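# Sort stickered items into matching-color containers

## Task

Put every item into the container whose color is the same as the color of the sticker on that item.

## Robot and tools

Robots and cameras. There are four identical i2rt Big YAM arms, arm1, arm2, arm3 and arm4. Each has six revolute joints, a two-finger gripper and a camera on the wrist (arm1_cam_wrist to arm4_cam_wrist). Four fixed room cameras also watch the scene: cam_room_a1, cam_room_a2, cam_room_b1 and cam_room_b2. A hand can reach roughly 1.0 m out from the joint1 axis. The arms do not wait for or dodge each other, and a loose object may occasionally get a brief external shove.

Frames. Every pose uses one scene frame in metres. Its origin is on the floor and +z is up. Each foot (base_link) faces along its own +x. The feet are: arm1 at (-0.644, +1.377, +0.914), quat wxyz (+0.682, +0.007, +0.004, +0.731). arm2 at (-0.655, -0.555, +0.928), (+0.747, +0.002, +0.000, -0.665). arm3 at (+0.651, -1.332, +0.868), (+0.663, -0.004, -0.006, -0.748). arm4 at (+0.648, +0.477, +0.879), (+0.687, +0.001, +0.003, +0.727). The hand point sits between the finger pads, about 1 cm behind the tips. The fingers point along the hand's +z axis and open and close along its y axis. At long reach the printed hand position may be off.

move. Its keys are arm1 to arm4 plus cameras. An arm that is left out gets no new command but may keep pushing toward its old targets. Calling move with no arm returns the full state and images. Each arm's entry can hold the following:
- joints: absolute targets by name. joint1_rad runs -2.879 to 2.879 and turns the arm about its foot, positive counter-clockwise seen from above, with 0 along the foot's +x. joint2_rad runs 0 to 3.141 (shoulder; 0 is upper arm back and level, positive lifts it forward). joint3_rad runs 0 to 3.019 (elbow; 0 is folded). joint4_rad runs -1.692 to 1.57 (hand pitch; positive tips the fingers up). joint5_rad runs -1.57 to 1.57 (sideways swing; positive is to the arm's right). joint6_rad runs -2.094 to 2.094 (roll; positive is clockwise seen from behind). gripper_m runs 0 to 0.093 m and is the fingertip gap. Joints take radians. The done tolerances are ±0.045, 0.14, 0.09, 0.055, 0.03, 0.035 and 0.003.
- target: one list of seven numbers [x, y, z, qw, qx, qy, qz]. It is an absolute hand pose in the scene frame, in metres plus a unit quaternion, in the same layout the hand line prints. The hand moves in a straight line from its current hand_target toward this pose. When target is present, joints may hold only gripper_m.
- speed: the top path speed in m/s, from 0.002 to 0.5, default 0.25. Rotation is capped at twice that value in rad/s. It is only allowed together with target.
All motions in one call start together. All hand paths in a call finish together, so the slowest hand sets the pace. A path lasts 0.5 to 10 s and stops short if it needs longer. A whole action is capped at 15 s. At each control step the commanded pose is held within 100 mm and 20 degrees of the measured hand. Hands lag, overshoot the speed near full stretch, and often end a centimetre or more off. Paths ignore obstacles and the other arms. A joint posture change can sweep the hand along a wide curve. cameras is a list of camera names: omit it or pass ["all"] for all, and pass [] for none. An unknown key or camera name makes the call invalid. An out-of-range number gets the call refused, and after a refusal the later move, wait and finished_scene calls in the same reply are skipped.

wait: seconds is 0 to 10, and cameras works as in move. Nothing new is commanded. zoom_image: camera and region [x0, y0, x1, y1] in pixels from the top-left, at most 504 by 504. It works only on cameras in the latest images. read_manual: section "licences" returns URDF licence texts. finished_scene: scene is the current scene's number, and the call is final. After the call that ends the first scene, make no more calls in that reply.

Reading results. The move line names each arm that was sent motion, with "done" or its worst status. Statuses are:
- off_target: stopped away from the goal and possibly still pushing.
- time_out: the arm's joints now hold targets near where they stood and keep pushing there; on_its_own lists the ones still moving.
- not_followed: a safety check withheld the targets ("joint command not followed" / "pose unreachable"). It may keep retrying them.
- limit_stop_at_motor_heat: stopped by a heat fault; resend the target.
In on_its_own, "held at" is a target, not a reading. hand_target is the hand pose at the current joint targets. An arm shown "as last shown" was not commanded, so its lines are repeated. The pictures line gives the image order, and images may lag the state slightly. Joint velocities are in rad/s (gripper in m/s) and read "within noise" at rest. Joint torques are in N m, positive toward larger angles, with offsets and noise; joints 3 and 4 wrap at ±28. When gripping a hard part at full force, gripper_m reads up to about 0.005 below its width, or up to 0.002 above it. Closed on nothing it reads 0.000 to 0.003. For a firm grip, command about 0.005 below the width seen at first contact, or deeper for soft, small or round items. To release, command well above the reading. Grip force is about 50 to 64 N per pad.

Avoid: knocking items out of the work area or onto the floor; drops, releasing parts while moving, slams and hard hits on fixed or heavy things; pressing two robots hard together, including closing a gripper on another arm's fingers, since the clearance check allows fingers, housings and cameras to meet; and long pushing, holding loads or staying stretched out. Those heat the motors: at 85 °C you get MOTOR HOT, and at 100 °C an OVER-TEMPERATURE FAULT drops the arm for 30 s or more. The arms keep pushing on contact and do not stop on their own. While you think, the last command stays active. Items must stay in their containers without help before the scene is ended.

Each tool is called after ">>>" by a JSON object that holds its "api" and its "payload".

## Session

>>> {"api": "move", "payload": {}}

Scene clock: 0.00 s.
Joint torques (N m): no reading
Motor temperatures (°C): arm1=[22 24 25 23 21 21 21] | arm2=[24 24 24 22 22 20 23] | arm3=[24 24 23 24 24 23 23] | arm4=[23 21 22 22 25 21 24]
Heat: arm1: hottest joint3_rad 25 °C; arm2: hottest joint1_rad 24 °C; arm3: hottest joint1_rad 24 °C; arm4: hottest joint5_rad 25 °C.
Joint velocities: within noise
arm1.joint_positions: joint1_rad=-0.126 joint2_rad=+0.534 joint3_rad=+1.403 joint4_rad=-1.611 joint5_rad=-0.026 joint6_rad=-0.127 gripper_m=+0.09396
arm1.joint_status: not commanded
arm1.hand: x=-0.6307 y=+1.5360 z=+1.4200 quat_wxyz=(-0.298, +0.671, -0.622, -0.272) (m; scene frame)
arm1.hand_target: x=-0.6306 y=+1.5343 z=+1.4312 quat_wxyz=(-0.308, +0.666, -0.618, -0.280) (m; scene frame)
arm1.hand_status: not commanded
arm2.joint_positions: joint1_rad=-0.045 joint2_rad=+0.390 joint3_rad=+1.428 joint4_rad=-1.186 joint5_rad=+0.166 joint6_rad=-0.774 gripper_m=+0.09396
arm2.joint_status: not commanded
arm2.hand: x=-0.6758 y=-0.6937 z=+1.5575 quat_wxyz=(-0.217, -0.319, -0.688, +0.615) (m; scene frame)
arm2.hand_target: x=-0.6762 y=-0.6874 z=+1.5650 quat_wxyz=(-0.221, -0.317, -0.681, +0.622) (m; scene frame)
arm2.hand_status: not commanded
arm3.joint_positions: joint1_rad=+0.075 joint2_rad=+0.276 joint3_rad=+1.523 joint4_rad=-1.599 joint5_rad=-0.185 joint6_rad=-0.597 gripper_m=+0.09396
arm3.joint_status: not commanded
arm3.hand: x=+0.6806 y=-1.3526 z=+1.4445 quat_wxyz=(-0.326, -0.350, -0.735, +0.481) (m; scene frame)
arm3.hand_target: x=+0.6807 y=-1.3504 z=+1.4501 quat_wxyz=(-0.328, -0.347, -0.731, +0.487) (m; scene frame)
arm3.hand_status: not commanded
arm4.joint_positions: joint1_rad=+0.109 joint2_rad=+0.555 joint3_rad=+1.556 joint4_rad=-1.251 joint5_rad=+0.178 joint6_rad=-0.775 gripper_m=+0.09396
arm4.joint_status: not commanded
arm4.hand: x=+0.6523 y=+0.6619 z=+1.5271 quat_wxyz=(-0.572, +0.731, -0.297, -0.221) (m; scene frame)
arm4.hand_target: x=+0.6532 y=+0.6568 z=+1.5356 quat_wxyz=(-0.580, +0.725, -0.296, -0.226) (m; scene frame)
arm4.hand_status: not commanded
pictures: arm1_cam_wrist, arm2_cam_wrist, arm3_cam_wrist, arm4_cam_wrist, cam_room_a1, cam_room_a2, cam_room_b1, cam_room_b2
Images, in order (width x height): arm1_cam_wrist 672x504, arm2_cam_wrist 672x504, arm3_cam_wrist 672x504, arm4_cam_wrist 672x504, cam_room_a1 672x504, cam_room_a2 672x504, cam_room_b1 672x504, cam_room_b2 672x504.

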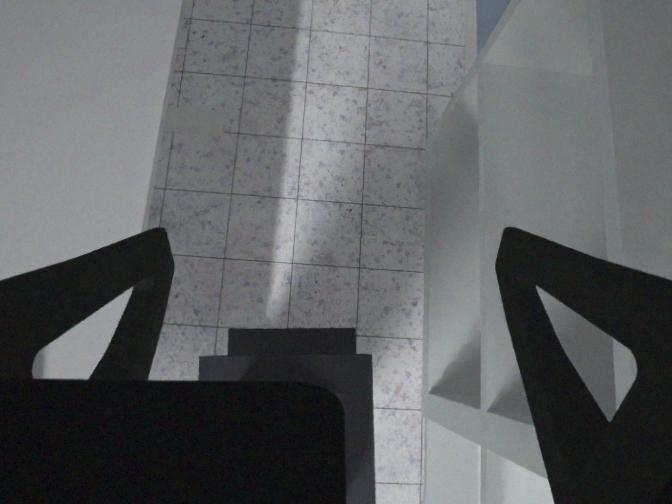

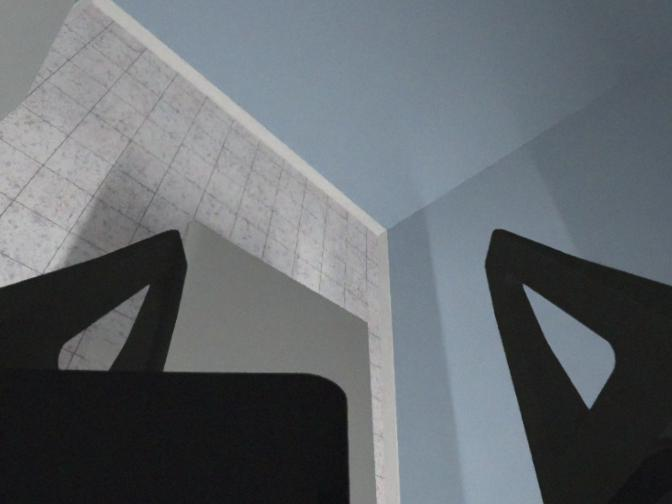

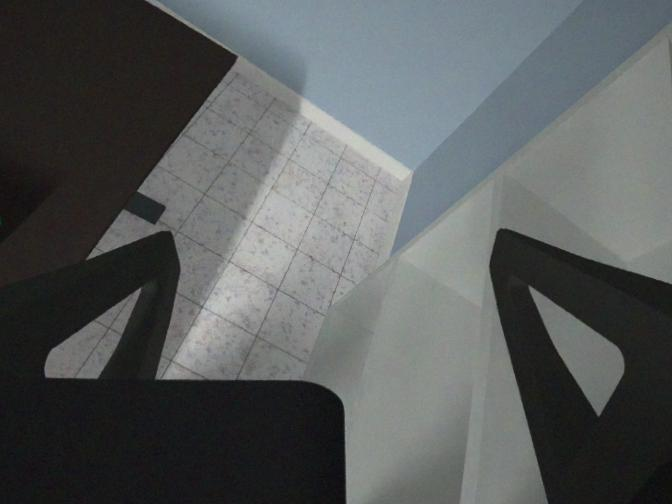

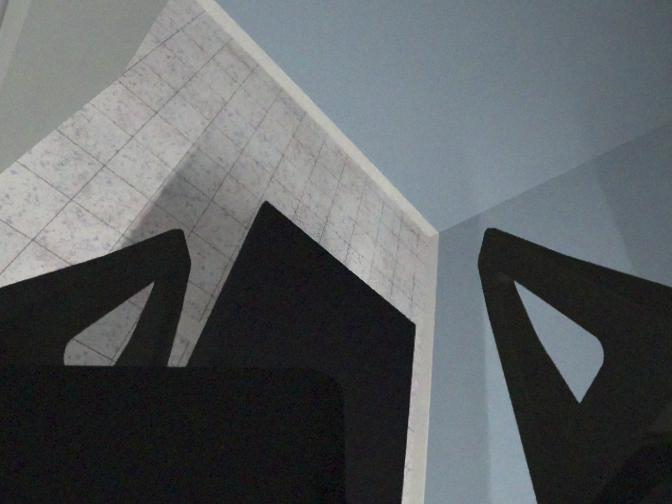

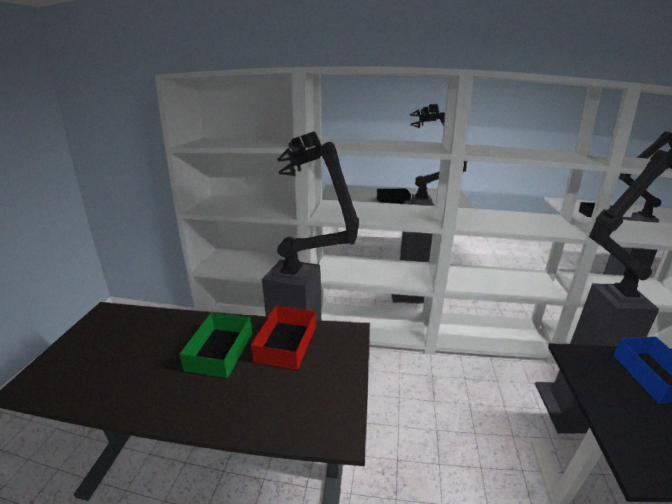

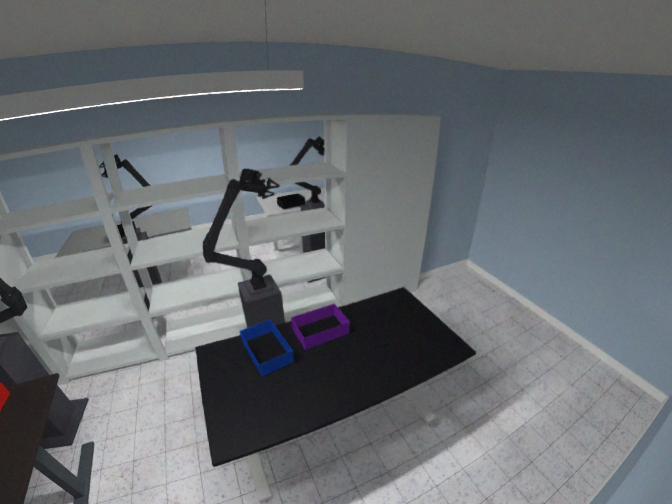

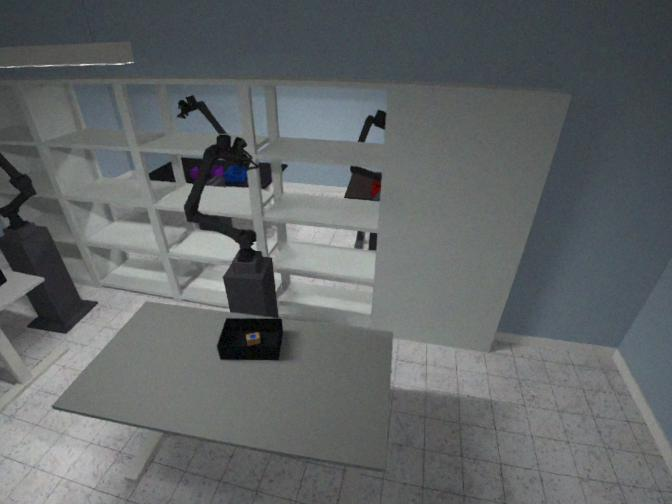

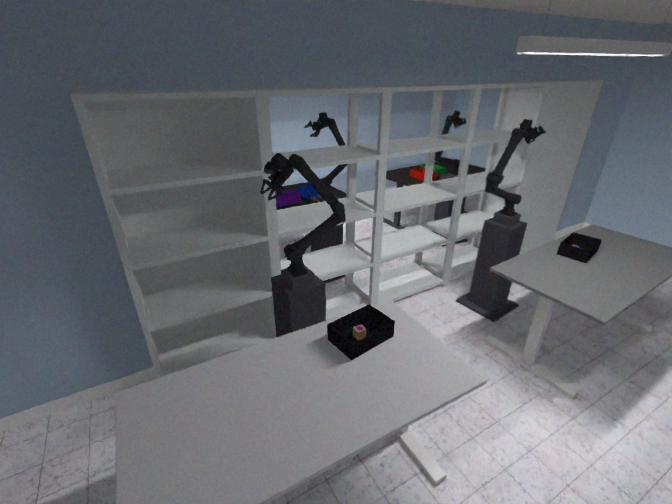

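>>> {"api": "zoom_image", "payload": {"camera": "cam_room_b1", "region": [30, 70, 534, 480]}}

>>> {"api": "zoom_image", "payload": {"camera": "cam_room_b2", "region": [300, 280, 420, 370]}}

>>> {"api": "zoom_image", "payload": {"camera": "cam_room_b1", "region": [200, 300, 300, 375]}}

>>> {"api": "zoom_image", "payload": {"camera": "cam_room_a1", "region": [170, 60, 672, 480]}}

>>> {"api": "zoom_image", "payload": {"camera": "cam_room_a2", "region": [0, 60, 490, 480]}}

>>> {"api": "zoom_image", "payload": {"camera": "cam_room_b2", "region": [70, 60, 574, 480]}}

Scaled by 1.000.

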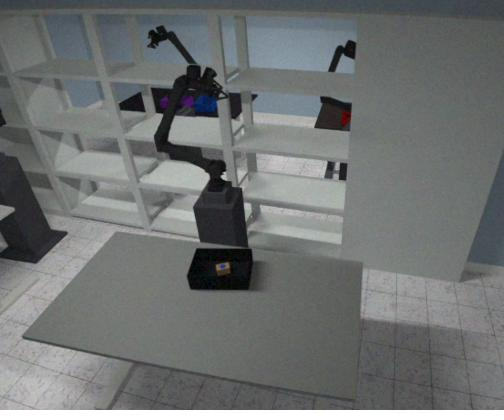

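Scaled by 4.200.

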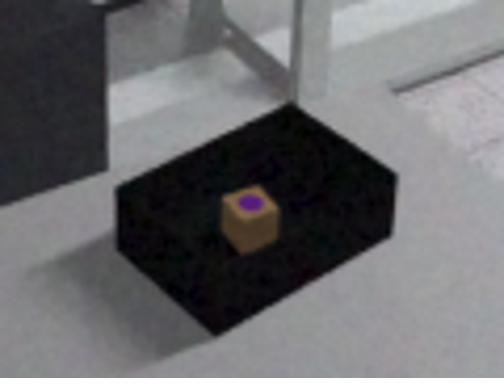

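Scaled by 5.040.

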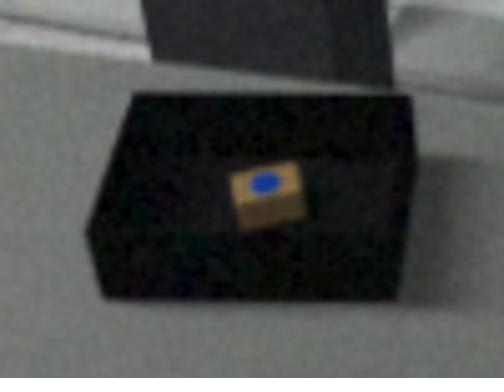

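Scaled by 1.004.

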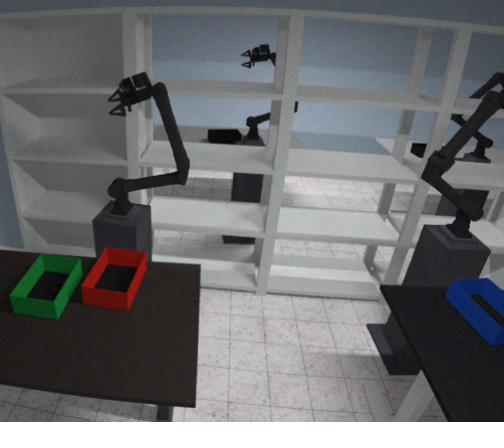

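Scaled by 1.029.

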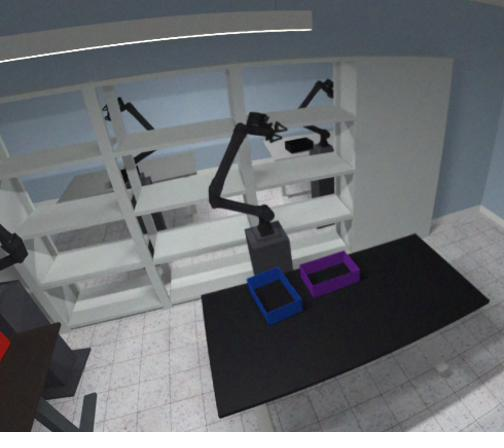

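Scaled by 1.000.

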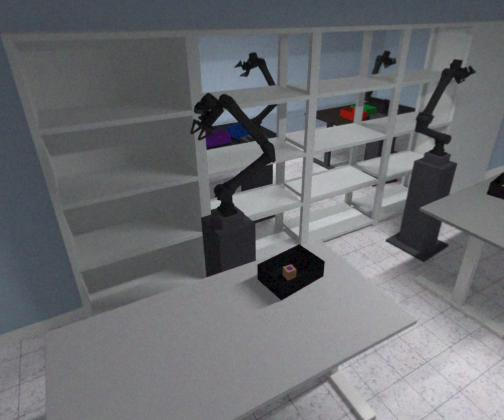

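>>> {"api": "move", "payload": {"arm1": {"joints":{"joint1_rad":1.5,"joint5_rad":0,"joint6_rad":0,"joint4_rad":-1.2}}, "arm2": {"joints":{"joint1_rad":-1.69,"joint5_rad":0,"joint6_rad":0,"joint4_rad":-1.2}}, "arm4": {"joints":{"joint1_rad":1.1,"joint5_rad":0,"joint6_rad":0,"joint4_rad":-0.5}}, "cameras": ["arm1_cam_wrist","arm2_cam_wrist","arm4_cam_wrist"]}}

Scene clock: 42.67 s.
Joint torques (N m): arm1=[-1.38 5.48 10.54 2.58 0.04 0.1] | arm2=[0.32 4.89 8.88 2.07 -0.07 0.21] | arm3=[1.14 9.99 5.35 1.98 -0.05 -0.02] | arm4=[1.26 5.13 6.83 1.72 0.05 0.18]
Motor temperatures (°C): arm1=[22 24 28 24 21 21 21] | arm2=[24 25 27 23 22 20 23] | arm3=[24 25 24 24 24 23 23] | arm4=[23 22 26 22 25 21 24]
Heat: arm1: hottest joint3_rad 28 °C; arm2: hottest joint3_rad 27 °C; arm3: hottest joint2_rad 25 °C; arm4: hottest joint3_rad 26 °C.
move: arm1 done; arm2 done; arm4 done
Joint velocities: within noise
arm1.joint_positions: joint1_rad=+1.493 joint2_rad=+0.534 joint3_rad=+1.403 joint4_rad=-1.223 joint5_rad=+0.000 joint6_rad=-0.008 gripper_m=+0.09398
arm1.joint_status: all done
arm1.hand: x=-0.8445 y=+1.3781 z=+1.5044 quat_wxyz=(-0.006, +0.816, +0.000, -0.578) (m; scene frame)
arm1.hand_target: x=-0.8416 y=+1.3766 z=+1.5211 quat_wxyz=(-0.002, +0.803, +0.000, -0.596) (m; scene frame)
arm1.hand_status: not commanded
arm2.joint_positions: joint1_rad=-1.685 joint2_rad=+0.390 joint3_rad=+1.428 joint4_rad=-1.186 joint5_rad=+0.002 joint6_rad=-0.014 gripper_m=+0.09398
arm2.joint_status: all done
arm2.hand: x=-0.7933 y=-0.5570 z=+1.5574 quat_wxyz=(+0.005, -0.758, -0.007, +0.652) (m; scene frame)
arm2.hand_target: x=-0.7864 y=-0.5565 z=+1.5608 quat_wxyz=(+0.002, -0.757, +0.000, +0.654) (m; scene frame)
arm2.hand_status: not commanded
arm3: as last shown
arm4.joint_positions: joint1_rad=+1.095 joint2_rad=+0.555 joint3_rad=+1.556 joint4_rad=-0.517 joint5_rad=+0.001 joint6_rad=-0.014 gripper_m=+0.09398
arm4.joint_status: all done
arm4.hand: x=+0.5044 y=+0.5467 z=+1.7042 quat_wxyz=(-0.183, +0.505, -0.107, -0.837) (m; scene frame)
arm4.hand_target: x=+0.5138 y=+0.5414 z=+1.7152 quat_wxyz=(-0.177, +0.489, -0.105, -0.847) (m; scene frame)
arm4.hand_status: not commanded
pictures: arm1_cam_wrist, arm2_cam_wrist, arm4_cam_wrist
Images, in order (width x height): arm1_cam_wrist 672x504, arm2_cam_wrist 672x504, arm4_cam_wrist 672x504.

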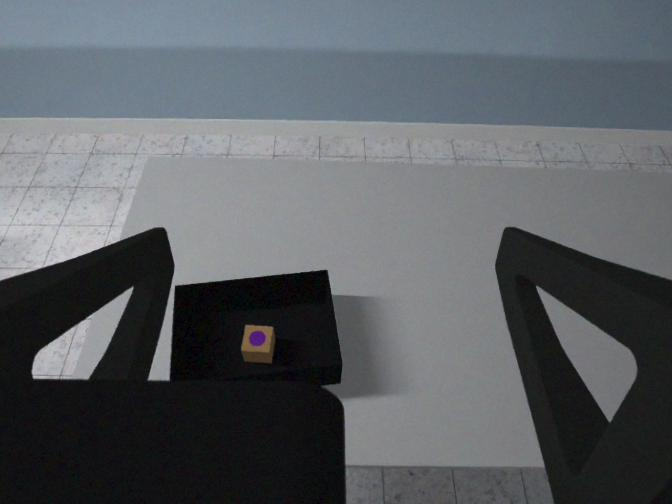

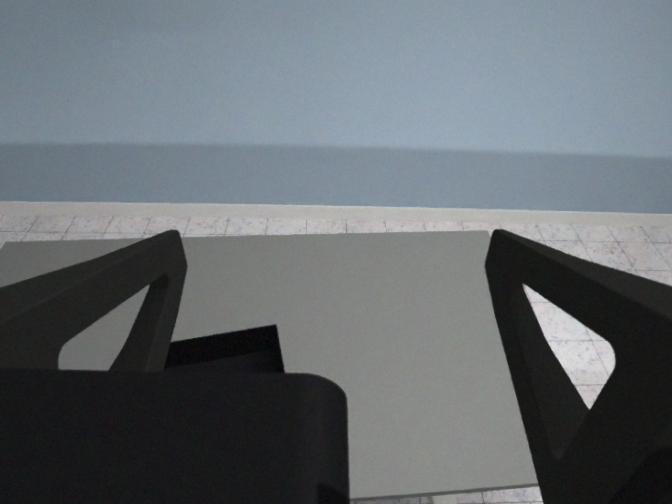

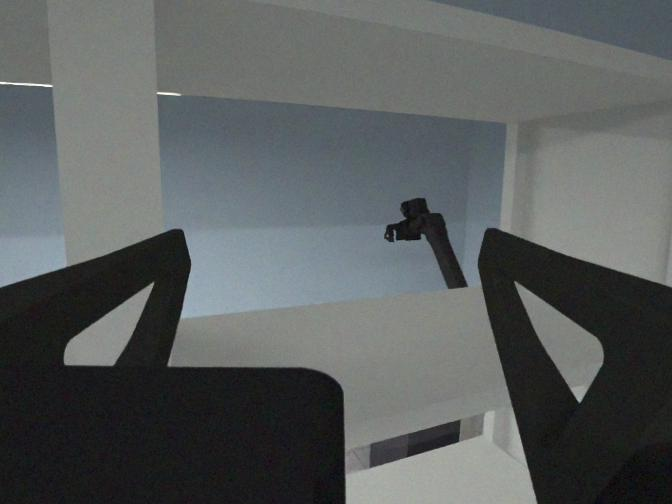

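>>> {"api": "move", "payload": {"arm1": {"target":[-1.12,1.22,1.1,0,1,0,0],"speed":0.4}, "arm2": {"target":[-1.12,-0.65,1.15,0,1,0,0],"speed":0.4}, "arm4": {"target":[0.5,0.66,1.35,0.1353,-0.641,0.173,0.7355],"speed":0.4}, "cameras": ["arm1_cam_wrist","arm2_cam_wrist","arm4_cam_wrist"]}}

Scene clock: 82.33 s.
Joint torques (N m): arm1=[-0.91 -13.86 15.01 -0.35 0 0.09] | arm2=[-0.03 -15.97 15.49 0.06 -0.15 0.17] | arm3=[1.2 10.11 5.34 1.95 -0.05 -0.03] | arm4=[1.49 1.49 9.47 0.64 0.28 -0.12]
Motor temperatures (°C): arm1=[22 24 30 24 21 21 21] | arm2=[24 25 28 22 22 20 23] | arm3=[24 25 24 24 24 23 23] | arm4=[23 22 27 22 24 21 24]
Heat: arm1: hottest joint3_rad 30 °C; arm2: hottest joint3_rad 28 °C; arm3: hottest joint2_rad 25 °C; arm4: hottest joint3_rad 27 °C.
move: arm1 off_target; arm2 off_target; arm4 done
Joint velocities: within noise
arm1.joint_positions: joint1_rad=+1.808 joint2_rad=+1.695 joint3_rad=+1.433 joint4_rad=-1.382 joint5_rad=-0.006 joint6_rad=+0.307 gripper_m=+0.09398
arm1.joint_status: not commanded
arm1.hand: x=-1.1055 y=+1.2296 z=+1.0725 quat_wxyz=(-0.009, +1.000, +0.000, +0.028) (m; scene frame)
arm1.hand_target: x=-1.1187 y=+1.2205 z=+1.1001 quat_wxyz=(+0.000, +1.000, +0.000, +0.000) (m; scene frame)
arm1.hand_status: off_target (0.033 m and 3.4 deg from the pose sent, 0.514 m and 70.6 deg at the start)
arm2.joint_positions: joint1_rad=-1.479 joint2_rad=+1.576 joint3_rad=+1.421 joint4_rad=-1.456 joint5_rad=+0.000 joint6_rad=+0.189 gripper_m=+0.09399
arm2.joint_status: not commanded
arm2.hand: x=-1.1048 y=-0.6506 z=+1.1294 quat_wxyz=(+0.006, -1.000, -0.010, -0.020) (m; scene frame)
arm2.hand_target: x=-1.1189 y=-0.6498 z=+1.1500 quat_wxyz=(+0.000, -1.000, +0.000, +0.000) (m; scene frame)
arm2.hand_status: off_target (0.026 m and 2.7 deg from the pose sent, 0.531 m and 81.4 deg at the start)
arm3: as last shown
arm4.joint_positions: joint1_rad=-0.118 joint2_rad=+0.293 joint3_rad=+0.617 joint4_rad=-0.036 joint5_rad=-1.163 joint6_rad=+0.364 gripper_m=+0.09398
arm4.joint_status: not commanded
arm4.hand: x=+0.5021 y=+0.6668 z=+1.3463 quat_wxyz=(-0.130, +0.639, -0.184, -0.735) (m; scene frame)
arm4.hand_target: x=+0.5001 y=+0.6600 z=+1.3500 quat_wxyz=(-0.135, +0.641, -0.173, -0.736) (m; scene frame)
arm4.hand_status: done (0.008 m and 1.4 deg from the pose sent, 0.372 m and 21.6 deg at the start)
pictures: arm1_cam_wrist, arm2_cam_wrist, arm4_cam_wrist
Images, in order (width x height): arm1_cam_wrist 672x504, arm2_cam_wrist 672x504, arm4_cam_wrist 672x504.

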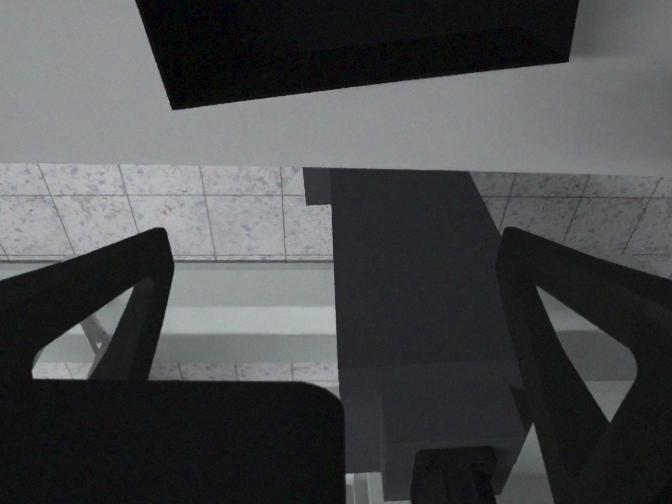

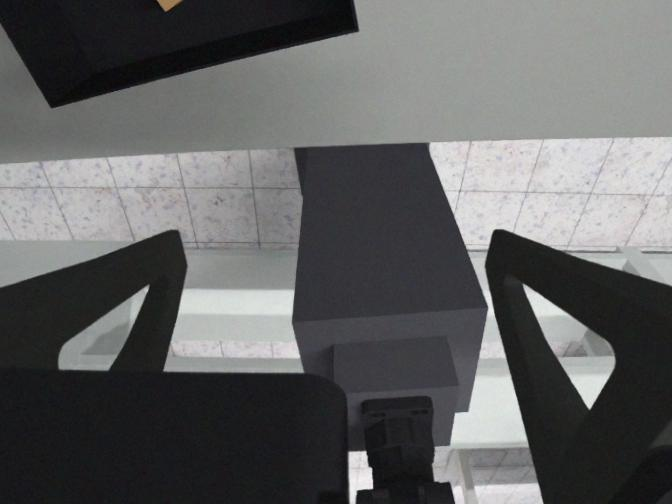

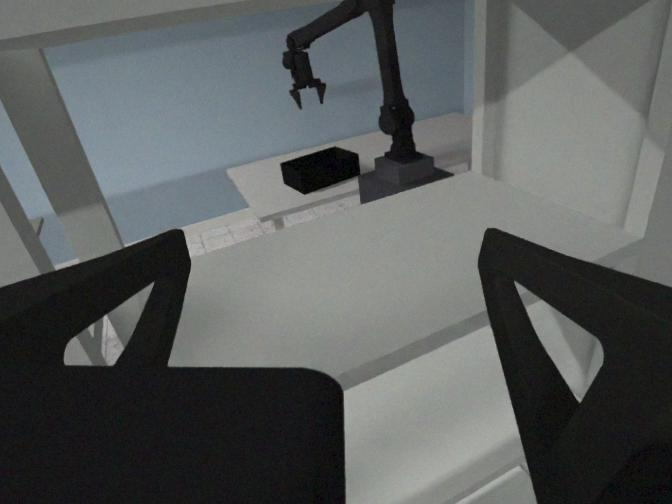

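>>> {"api": "move", "payload": {"arm1": {"target":[-1.1,1.23,1.07,0,0.9455,0,-0.3256],"speed":0.3}, "arm2": {"target":[-1.1,-0.78,1.1,0,0.9455,0,-0.3256],"speed":0.3}, "arm4": {"target":[0.5,0.66,1.15,0.1353,-0.641,0.173,0.7355],"speed":0.3}, "cameras": ["arm1_cam_wrist","arm2_cam_wrist","arm4_cam_wrist"]}}

Scene clock: 114.17 s.
Joint torques (N m): arm1=[-1.03 -8.53 10.67 2.03 0.24 -0.03] | arm2=[0.44 -13.86 10.17 2.51 0.42 0.22] | arm3=[1.08 10.17 5.31 1.95 -0.05 -0.01] | arm4=[0.38 2.55 9.57 1.7 0.1 0.04]
Motor temperatures (°C): arm1=[22 26 33 23 21 21 21] | arm2=[24 25 34 22 22 20 23] | arm3=[24 25 25 24 24 23 23] | arm4=[23 22 30 22 25 21 24]
Heat: arm1: hottest joint3_rad 33 °C; arm2: hottest joint3_rad 34 °C; arm3: hottest joint2_rad 25 °C; arm4: hottest joint3_rad 30 °C.
move: arm1 off_target; arm2 done; arm4 done
Joint velocities: within noise
arm1.joint_positions: joint1_rad=+1.887 joint2_rad=+1.343 joint3_rad=+0.873 joint4_rad=-0.531 joint5_rad=+0.230 joint6_rad=+0.328 gripper_m=+0.09398
arm1.joint_status: not commanded
arm1.hand: x=-1.0963 y=+1.2361 z=+1.0576 quat_wxyz=(-0.007, +0.952, -0.005, -0.307) (m; scene frame)
arm1.hand_target: x=-1.0998 y=+1.2300 z=+1.0700 quat_wxyz=(+0.000, +0.946, +0.000, -0.325) (m; scene frame)
arm1.hand_status: off_target (0.014 m and 2.4 deg from the pose sent, 0.006 m and 41.2 deg at the start)
arm2.joint_positions: joint1_rad=-1.098 joint2_rad=+1.371 joint3_rad=+0.993 joint4_rad=-0.625 joint5_rad=+0.343 joint6_rad=+0.469 gripper_m=+0.09399
arm2.joint_status: not commanded
arm2.hand: x=-1.1003 y=-0.7827 z=+1.0997 quat_wxyz=(+0.004, -0.947, -0.010, +0.320) (m; scene frame)
arm2.hand_target: x=-1.1001 y=-0.7800 z=+1.1001 quat_wxyz=(+0.000, -0.946, +0.000, +0.326) (m; scene frame)
arm2.hand_status: done (0.003 m and 1.4 deg from the pose sent, 0.133 m and 40.3 deg at the start)
arm3: as last shown
arm4.joint_positions: joint1_rad=-0.115 joint2_rad=+0.137 joint3_rad=+0.082 joint4_rad=+0.329 joint5_rad=-1.164 joint6_rad=+0.350 gripper_m=+0.09398
arm4.joint_status: not commanded
arm4.hand: x=+0.5002 y=+0.6621 z=+1.1461 quat_wxyz=(-0.129, +0.642, -0.182, -0.734) (m; scene frame)
arm4.hand_target: x=+0.4999 y=+0.6600 z=+1.1500 quat_wxyz=(-0.135, +0.641, -0.173, -0.735) (m; scene frame)
arm4.hand_status: done (0.004 m and 1.3 deg from the pose sent, 0.196 m and 1.4 deg at the start)
pictures: arm1_cam_wrist, arm2_cam_wrist, arm4_cam_wrist
Images, in order (width x height): arm1_cam_wrist 672x504, arm2_cam_wrist 672x504, arm4_cam_wrist 672x504.

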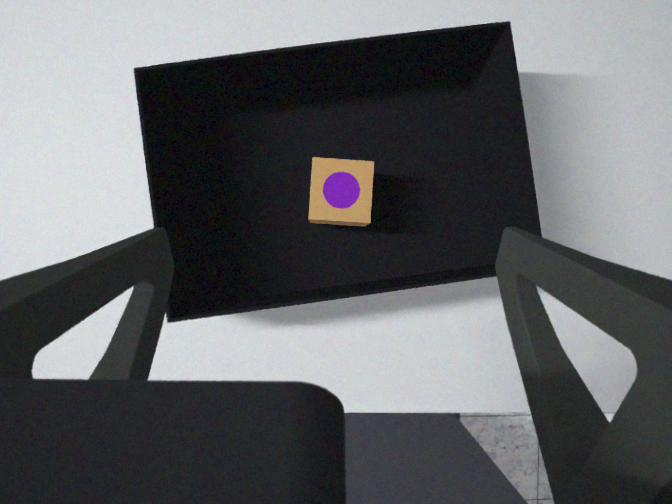

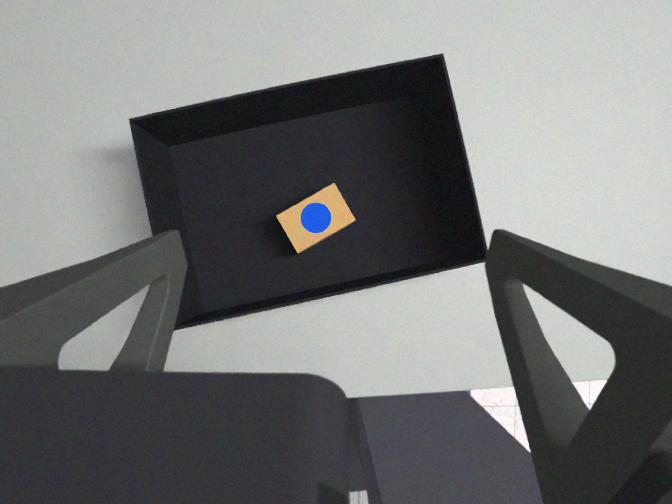

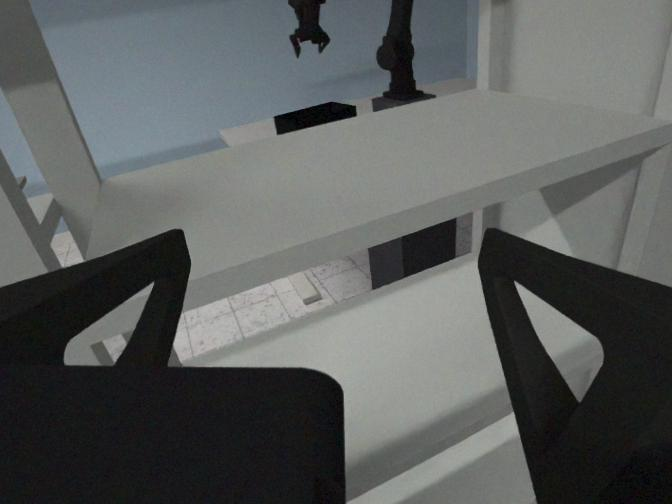

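>>> {"api": "move", "payload": {"arm1": {"target":[-1.12,1.241,0.95,0,0.9848,0,-0.1736],"speed":0.3}, "arm2": {"target":[-1.113,-0.802,0.97,-0.0435,-0.9534,-0.2466,0.1681],"speed":0.3}, "arm4": {"joints":{"joint1_rad":-1.55,"joint2_rad":0.9,"joint3_rad":1.5,"joint4_rad":-1.1,"joint5_rad":0,"joint6_rad":0}}, "cameras": ["arm1_cam_wrist","arm2_cam_wrist","arm4_cam_wrist"]}}

Scene clock: 152.30 s.
Joint torques (N m): arm1=[-2.49 -10.34 13 0.51 0.01 -0.04] | arm2=[0.03 -14.45 13.12 1.32 -0.17 -0.06] | arm3=[1.26 9.99 5.33 1.92 -0.04 0] | arm4=[0.79 -3.14 11.1 1.09 0.13 -0.09]
Motor temperatures (°C): arm1=[22 25 34 24 22 21 21] | arm2=[24 26 31 22 22 20 23] | arm3=[24 25 25 24 24 23 23] | arm4=[23 22 30 22 24 21 24]
Heat: arm1: hottest joint3_rad 34 °C; arm2: hottest joint3_rad 31 °C; arm3: hottest joint2_rad 25 °C; arm4: hottest joint3_rad 30 °C.
move: arm1 off_target; arm2 off_target; arm4 done
Joint velocities: within noise
arm1.joint_positions: joint1_rad=+1.825 joint2_rad=+1.643 joint3_rad=+0.922 joint4_rad=-0.565 joint5_rad=+0.101 joint6_rad=+0.306 gripper_m=+0.09398
arm1.joint_status: not commanded
arm1.hand: x=-1.0976 y=+1.2443 z=+0.9344 quat_wxyz=(-0.005, +0.988, +0.001, -0.157) (m; scene frame)
arm1.hand_target: x=-1.1190 y=+1.2414 z=+0.9504 quat_wxyz=(+0.000, +0.985, +0.000, -0.174) (m; scene frame)
arm1.hand_status: off_target (0.027 m and 2.0 deg from the pose sent, 0.110 m and 15.9 deg at the start)
arm2.joint_positions: joint1_rad=-1.186 joint2_rad=+1.648 joint3_rad=+0.991 joint4_rad=-0.588 joint5_rad=-0.003 joint6_rad=+0.003 gripper_m=+0.09399
arm2.joint_status: not commanded
arm2.hand: x=-1.0938 y=-0.7963 z=+0.9608 quat_wxyz=(-0.040, -0.956, -0.244, +0.155) (m; scene frame)
arm2.hand_target: x=-1.1123 y=-0.8015 z=+0.9703 quat_wxyz=(-0.043, -0.953, -0.247, +0.168) (m; scene frame)
arm2.hand_status: off_target (0.022 m and 1.6 deg from the pose sent, 0.132 m and 32.8 deg at the start)
arm3: as last shown
arm4.joint_positions: joint1_rad=-1.547 joint2_rad=+0.895 joint3_rad=+1.464 joint4_rad=-1.088 joint5_rad=-0.002 joint6_rad=+0.014 gripper_m=+0.09404
arm4.joint_status: all done
arm4.hand: x=+1.0244 y=+0.5092 z=+1.4286 quat_wxyz=(-0.499, +0.030, -0.865, -0.023) (m; scene frame)
arm4.hand_target: x=+1.0221 y=+0.5076 z=+1.4434 quat_wxyz=(-0.508, +0.034, -0.861, -0.018) (m; scene frame)
arm4.hand_status: not commanded
pictures: arm1_cam_wrist, arm2_cam_wrist, arm4_cam_wrist
Images, in order (width x height): arm1_cam_wrist 672x504, arm2_cam_wrist 672x504, arm4_cam_wrist 672x504.

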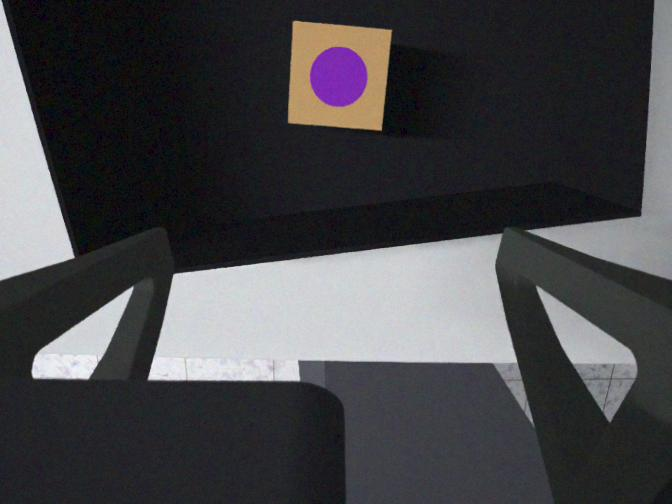

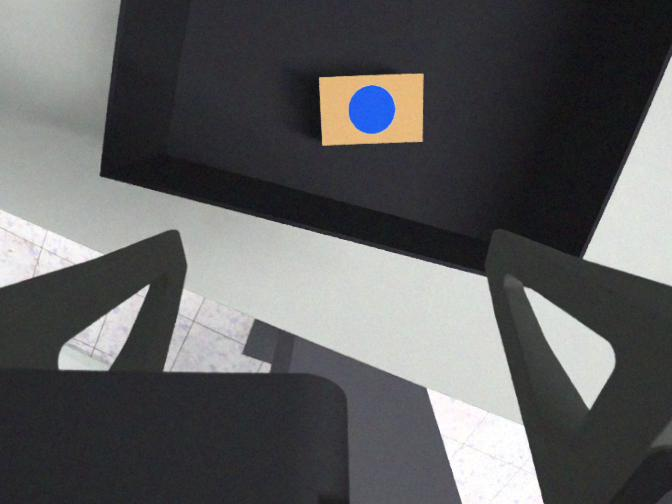

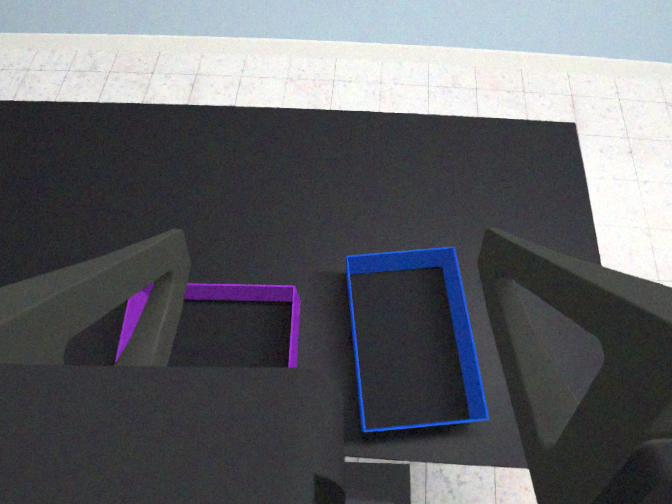

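>>> {"api": "move", "payload": {"arm1": {"target":[-1.157,1.243,0.883,0,0.9848,0,-0.1736],"speed":0.2}, "arm2": {"target":[-1.138,-0.797,0.885,-0.0435,-0.9534,-0.2466,0.1681],"speed":0.2}, "arm4": {"target":[1.03,0.74,1.25,0.3256,0,0.9455,0],"speed":0.3}, "cameras": ["arm1_cam_wrist","arm2_cam_wrist","arm4_cam_wrist"]}}

Scene clock: 175.83 s.
Joint torques (N m): arm1=[-3.02 -11.99 11.64 1.62 0.06 -0.06] | arm2=[-0.03 -15.27 11.55 2.02 -0.19 -0.08] | arm3=[1.2 10.05 5.34 1.95 -0.05 0] | arm4=[0.73 -11.05 10.88 0.31 0.39 0.2]
Motor temperatures (°C): arm1=[22 26 33 23 21 21 21] | arm2=[24 26 31 22 22 20 23] | arm3=[24 25 25 24 24 23 23] | arm4=[23 22 33 22 24 21 24]
Heat: arm1: hottest joint3_rad 33 °C; arm2: hottest joint3_rad 31 °C; arm3: hottest joint2_rad 25 °C; arm4: hottest joint3_rad 33 °C.
move: arm1 off_target; arm2 off_target; arm4 off_target
Joint velocities: within noise
arm1.joint_positions: joint1_rad=+1.799 joint2_rad=+1.837 joint3_rad=+0.978 joint4_rad=-0.446 joint5_rad=+0.092 joint6_rad=+0.280 gripper_m=+0.09398
arm1.joint_status: not commanded
arm1.hand: x=-1.1290 y=+1.2462 z=+0.8717 quat_wxyz=(-0.007, +0.989, +0.002, -0.148) (m; scene frame)
arm1.hand_target: x=-1.1558 y=+1.2434 z=+0.8841 quat_wxyz=(+0.000, +0.985, +0.000, -0.174) (m; scene frame)
arm1.hand_status: off_target (0.030 m and 3.1 deg from the pose sent, 0.079 m and 2.0 deg at the start)
arm2.joint_positions: joint1_rad=-1.220 joint2_rad=+1.838 joint3_rad=+0.991 joint4_rad=-0.405 joint5_rad=-0.014 joint6_rad=-0.029 gripper_m=+0.09399
arm2.joint_status: not commanded
arm2.hand: x=-1.1161 y=-0.7907 z=+0.8825 quat_wxyz=(-0.040, -0.957, -0.244, +0.152) (m; scene frame)
arm2.hand_target: x=-1.1371 y=-0.7964 z=+0.8856 quat_wxyz=(-0.043, -0.953, -0.247, +0.168) (m; scene frame)
arm2.hand_status: off_target (0.023 m and 1.9 deg from the pose sent, 0.088 m and 1.6 deg at the start)
arm3: as last shown
arm4.joint_positions: joint1_rad=-0.861 joint2_rad=+1.246 joint3_rad=+1.384 joint4_rad=-1.206 joint5_rad=+0.440 joint6_rad=+0.632 gripper_m=+0.09404
arm4.joint_status: not commanded
arm4.hand: x=+1.0292 y=+0.7405 z=+1.2375 quat_wxyz=(-0.320, +0.010, -0.947, +0.007) (m; scene frame)
arm4.hand_target: x=+1.0298 y=+0.7399 z=+1.2499 quat_wxyz=(-0.326, +0.000, -0.945, +0.000) (m; scene frame)
arm4.hand_status: off_target (0.013 m and 1.6 deg from the pose sent, 0.292 m and 22.4 deg at the start)
pictures: arm1_cam_wrist, arm2_cam_wrist, arm4_cam_wrist
Images, in order (width x height): arm1_cam_wrist 672x504, arm2_cam_wrist 672x504, arm4_cam_wrist 672x504.

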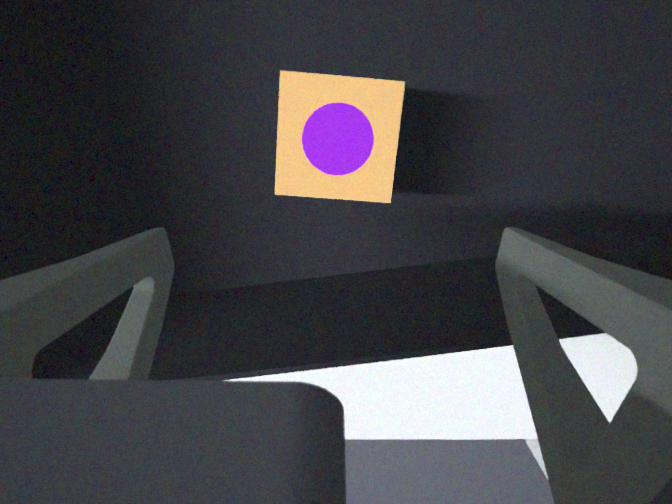

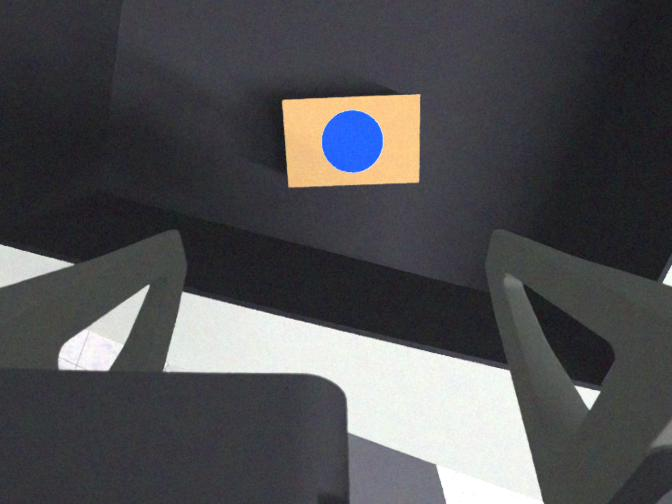

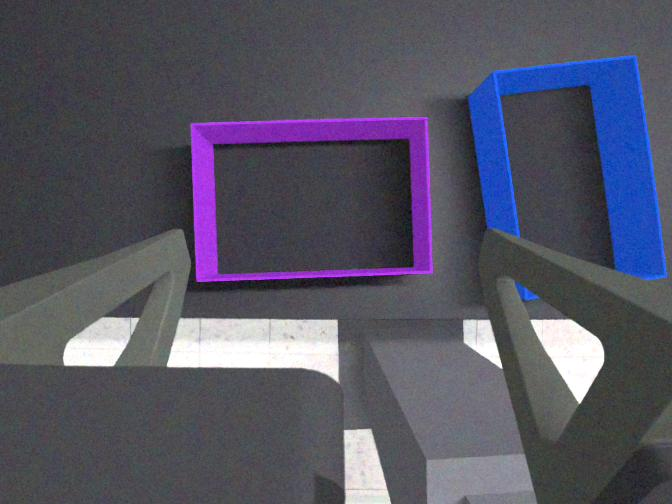

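>>> {"api": "move", "payload": {"arm1": {"target":[-1.164,1.244,0.776,0.0076,-0.9839,0.043,0.1734],"speed":0.12}, "arm2": {"target":[-1.1447,-0.792,0.778,-0.0435,-0.9534,-0.2466,0.1681],"speed":0.12}, "cameras": ["arm1_cam_wrist","arm2_cam_wrist"]}}

Scene clock: 198.70 s.
Joint torques (N m): arm1=[-2.55 -13.33 8.73 1.66 0.21 0.11] | arm2=[0.09 -16.38 8.92 1.99 -0.08 -0.07] | arm3=[1.2 10.17 5.38 1.96 -0.04 -0.01] | arm4=[0.56 -11.34 10.91 0.34 0.42 0.2]
Motor temperatures (°C): arm1=[22 25 33 23 21 21 21] | arm2=[24 26 31 22 22 20 23] | arm3=[24 25 25 24 24 23 23] | arm4=[23 22 32 22 25 21 24]
Heat: arm1: hottest joint3_rad 33 °C; arm2: hottest joint3_rad 31 °C; arm3: hottest joint2_rad 25 °C; arm4: hottest joint3_rad 32 °C.
move: arm1 off_target; arm2 off_target
Joint velocities: within noise
arm1.joint_positions: joint1_rad=+1.799 joint2_rad=+2.095 joint3_rad=+1.004 joint4_rad=-0.216 joint5_rad=+0.119 joint6_rad=+0.353 gripper_m=+0.09398
arm1.joint_status: not commanded
arm1.hand: x=-1.1406 y=+1.2482 z=+0.7688 quat_wxyz=(-0.015, +0.988, -0.035, -0.151) (m; scene frame)
arm1.hand_target: x=-1.1633 y=+1.2442 z=+0.7768 quat_wxyz=(-0.008, +0.984, -0.043, -0.173) (m; scene frame)
arm1.hand_status: off_target (0.025 m and 2.9 deg from the pose sent, 0.102 m and 6.0 deg at the start)
arm2.joint_positions: joint1_rad=-1.236 joint2_rad=+2.082 joint3_rad=+1.008 joint4_rad=-0.163 joint5_rad=-0.022 joint6_rad=-0.043 gripper_m=+0.09399
arm2.joint_status: not commanded
arm2.hand: x=-1.1294 y=-0.7892 z=+0.7838 quat_wxyz=(-0.043, -0.956, -0.244, +0.159) (m; scene frame)
arm2.hand_target: x=-1.1442 y=-0.7916 z=+0.7785 quat_wxyz=(-0.043, -0.953, -0.246, +0.168) (m; scene frame)
arm2.hand_status: off_target (0.017 m and 1.2 deg from the pose sent, 0.108 m and 1.9 deg at the start)
arm3, arm4: as last shown
arm4.joint_positions: joint1_rad=-0.861 joint2_rad=+1.246 joint3_rad=+1.384 joint4_rad=-1.206 joint5_rad=+0.440 joint6_rad=+0.633 gripper_m=+0.09404
arm4.hand: x=+1.0292 y=+0.7405 z=+1.2375 quat_wxyz=(-0.320, +0.009, -0.947, +0.007) (m; scene frame)
pictures: arm1_cam_wrist, arm2_cam_wrist
Images, in order (width x height): arm1_cam_wrist 672x504, arm2_cam_wrist 672x504.

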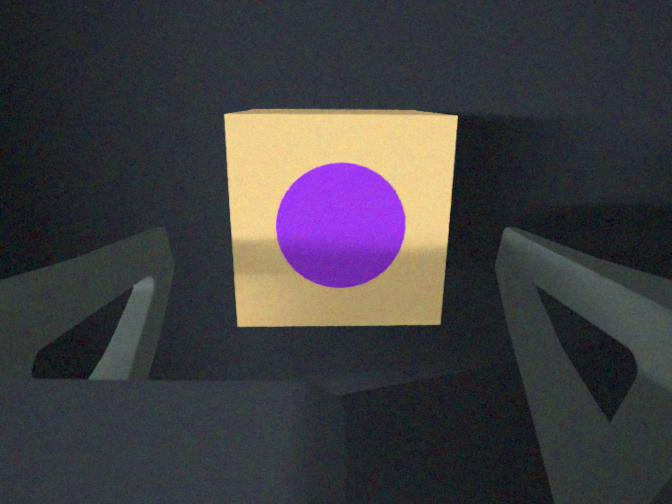

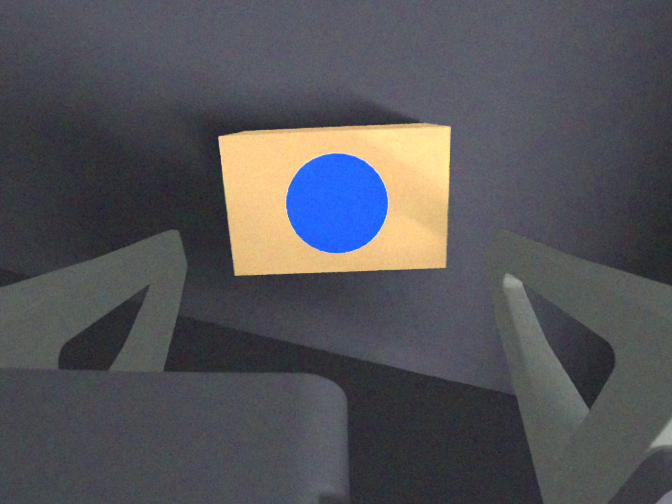

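>>> {"api": "move", "payload": {"arm1": {"target":[-1.170,1.244,0.740,0.0076,-0.9839,0.043,0.1734],"speed":0.1}, "arm2": {"target":[-1.159,-0.800,0.743,-0.0435,-0.9534,-0.2466,0.1681],"speed":0.1}, "cameras": ["arm1_cam_wrist","arm2_cam_wrist"]}}

Scene clock: 210.73 s.
Joint torques (N m): arm1=[-2.55 -14.1 7.9 1.54 0.15 0.05] | arm2=[0.32 -17.44 8.53 2.07 -0.04 -0.06] | arm3=[1.14 10.05 5.35 1.95 -0.06 -0.02] | arm4=[0.21 -11.4 10.88 0.38 0.39 0.2]
Motor temperatures (°C): arm1=[22 25 33 23 21 21 21] | arm2=[24 26 30 22 22 20 23] | arm3=[24 25 25 24 24 23 23] | arm4=[23 22 33 22 25 21 24]
Heat: arm1: hottest joint3_rad 33 °C; arm2: hottest joint3_rad 30 °C; arm3: hottest joint2_rad 25 °C; arm4: hottest joint3_rad 33 °C.
move: arm1 off_target; arm2 off_target
Joint velocities: within noise
arm1.joint_positions: joint1_rad=+1.799 joint2_rad=+2.189 joint3_rad=+1.039 joint4_rad=-0.152 joint5_rad=+0.119 joint6_rad=+0.353 gripper_m=+0.09398
arm1.joint_status: not commanded
arm1.hand: x=-1.1481 y=+1.2462 z=+0.7346 quat_wxyz=(-0.014, +0.987, -0.036, -0.153) (m; scene frame)
arm1.hand_target: x=-1.1695 y=+1.2441 z=+0.7408 quat_wxyz=(-0.008, +0.984, -0.043, -0.174) (m; scene frame)
arm1.hand_status: off_target (0.023 m and 2.6 deg from the pose sent, 0.041 m and 2.9 deg at the start)
arm2.joint_positions: joint1_rad=-1.236 joint2_rad=+2.190 joint3_rad=+1.076 joint4_rad=-0.127 joint5_rad=-0.022 joint6_rad=-0.044 gripper_m=+0.09399
arm2.joint_status: not commanded
arm2.hand: x=-1.1441 y=-0.7962 z=+0.7484 quat_wxyz=(-0.043, -0.956, -0.244, +0.157) (m; scene frame)
arm2.hand_target: x=-1.1584 y=-0.7996 z=+0.7434 quat_wxyz=(-0.043, -0.953, -0.247, +0.168) (m; scene frame)
arm2.hand_status: off_target (0.016 m and 1.3 deg from the pose sent, 0.051 m and 1.2 deg at the start)
arm3, arm4: as last shown
pictures: arm1_cam_wrist, arm2_cam_wrist
Images, in order (width x height): arm1_cam_wrist 672x504, arm2_cam_wrist 672x504.

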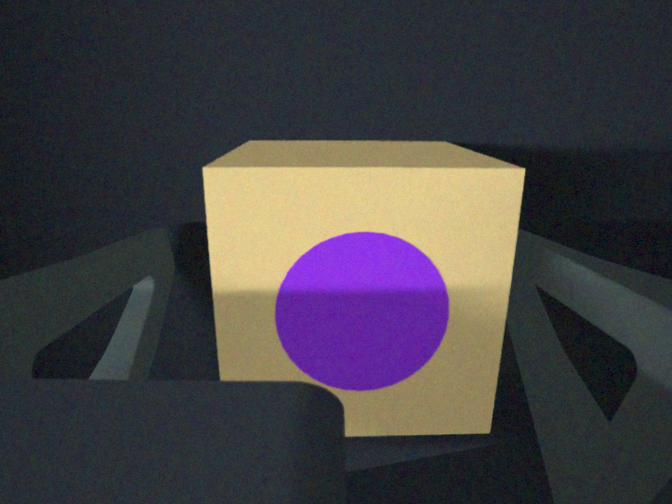

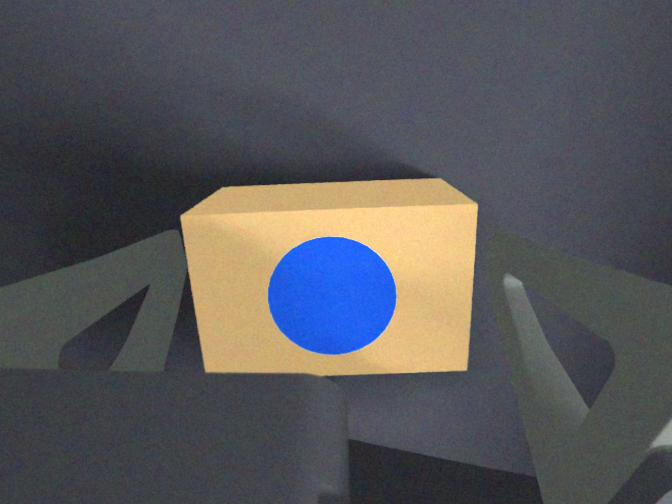

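>>> {"api": "move", "payload": {"arm1": {"joints":{"gripper_m":0.042}}, "arm2": {"joints":{"gripper_m":0.05}}, "cameras": ["arm1_cam_wrist","arm2_cam_wrist"]}}

Scene clock: 225.57 s.
Joint torques (N m): arm1=[-2.26 -14.04 7.76 1.55 0.15 0.11] | arm2=[0.26 -17.49 8.46 2.04 -0.04 -0.05] | arm3=[1.14 10.05 5.33 1.96 -0.05 -0.01] | arm4=[1.03 -11.22 10.88 0.4 0.39 0.15]
Motor temperatures (°C): arm1=[22 26 31 23 21 21 21] | arm2=[24 26 30 22 22 20 23] | arm3=[24 25 25 24 24 23 23] | arm4=[23 22 33 22 25 21 24]
Heat: arm1: hottest joint3_rad 31 °C; arm2: hottest joint3_rad 30 °C; arm3: hottest joint2_rad 25 °C; arm4: hottest joint3_rad 33 °C.
move: arm1 off_target; arm2 off_target
Joint velocities: within noise
arm1.joint_positions: joint1_rad=+1.799 joint2_rad=+2.189 joint3_rad=+1.039 joint4_rad=-0.152 joint5_rad=+0.119 joint6_rad=+0.354 gripper_m=+0.05312
arm1.joint_status: gripper_m off_target (ended at +0.05314, target +0.04200)
arm1.hand: x=-1.1481 y=+1.2462 z=+0.7346 quat_wxyz=(-0.014, +0.987, -0.036, -0.153) (m; scene frame)
arm1.hand_target: x=-1.1694 y=+1.2441 z=+0.7408 quat_wxyz=(-0.008, +0.984, -0.043, -0.173) (m; scene frame)
arm1.hand_status: not commanded
arm2.joint_positions: joint1_rad=-1.236 joint2_rad=+2.190 joint3_rad=+1.077 joint4_rad=-0.126 joint5_rad=-0.022 joint6_rad=-0.044 gripper_m=+0.06932
arm2.joint_status: gripper_m off_target (ended at +0.06935, target +0.05000)
arm2.hand: x=-1.1449 y=-0.7966 z=+0.7488 quat_wxyz=(-0.043, -0.956, -0.244, +0.158) (m; scene frame)
arm2.hand_target: x=-1.1586 y=-0.7996 z=+0.7434 quat_wxyz=(-0.043, -0.953, -0.247, +0.168) (m; scene frame)
arm2.hand_status: not commanded
arm3.joint_positions: joint1_rad=+0.075 joint2_rad=+0.276 joint3_rad=+1.523 joint4_rad=-1.599 joint5_rad=-0.185 joint6_rad=-0.597 gripper_m=+0.09396
arm3.joint_status: not commanded
arm3.hand: x=+0.6806 y=-1.3526 z=+1.4445 quat_wxyz=(-0.326, -0.350, -0.735, +0.481) (m; scene frame)
arm3.hand_target: x=+0.6807 y=-1.3504 z=+1.4501 quat_wxyz=(-0.328, -0.347, -0.731, +0.487) (m; scene frame)
arm3.hand_status: not commanded
arm4: as last shown
pictures: arm1_cam_wrist, arm2_cam_wrist
Images, in order (width x height): arm1_cam_wrist 672x504, arm2_cam_wrist 672x504.

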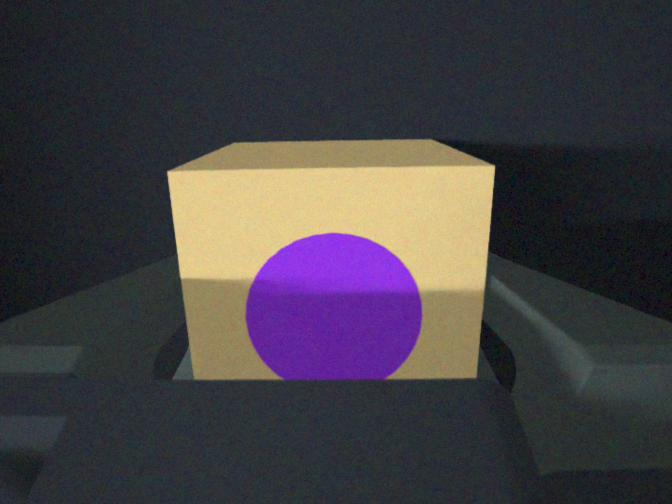

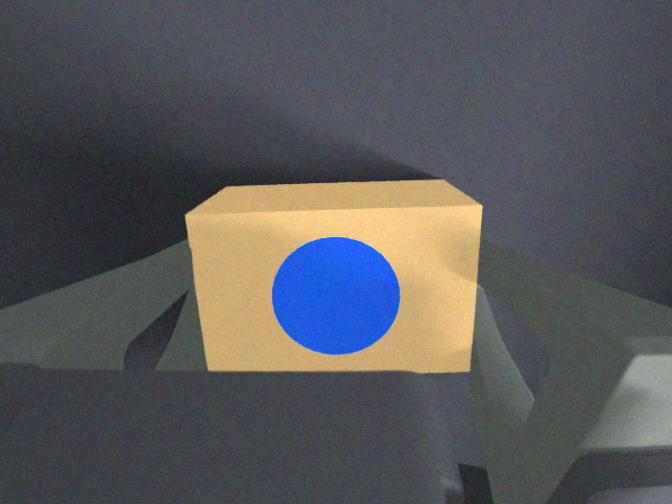

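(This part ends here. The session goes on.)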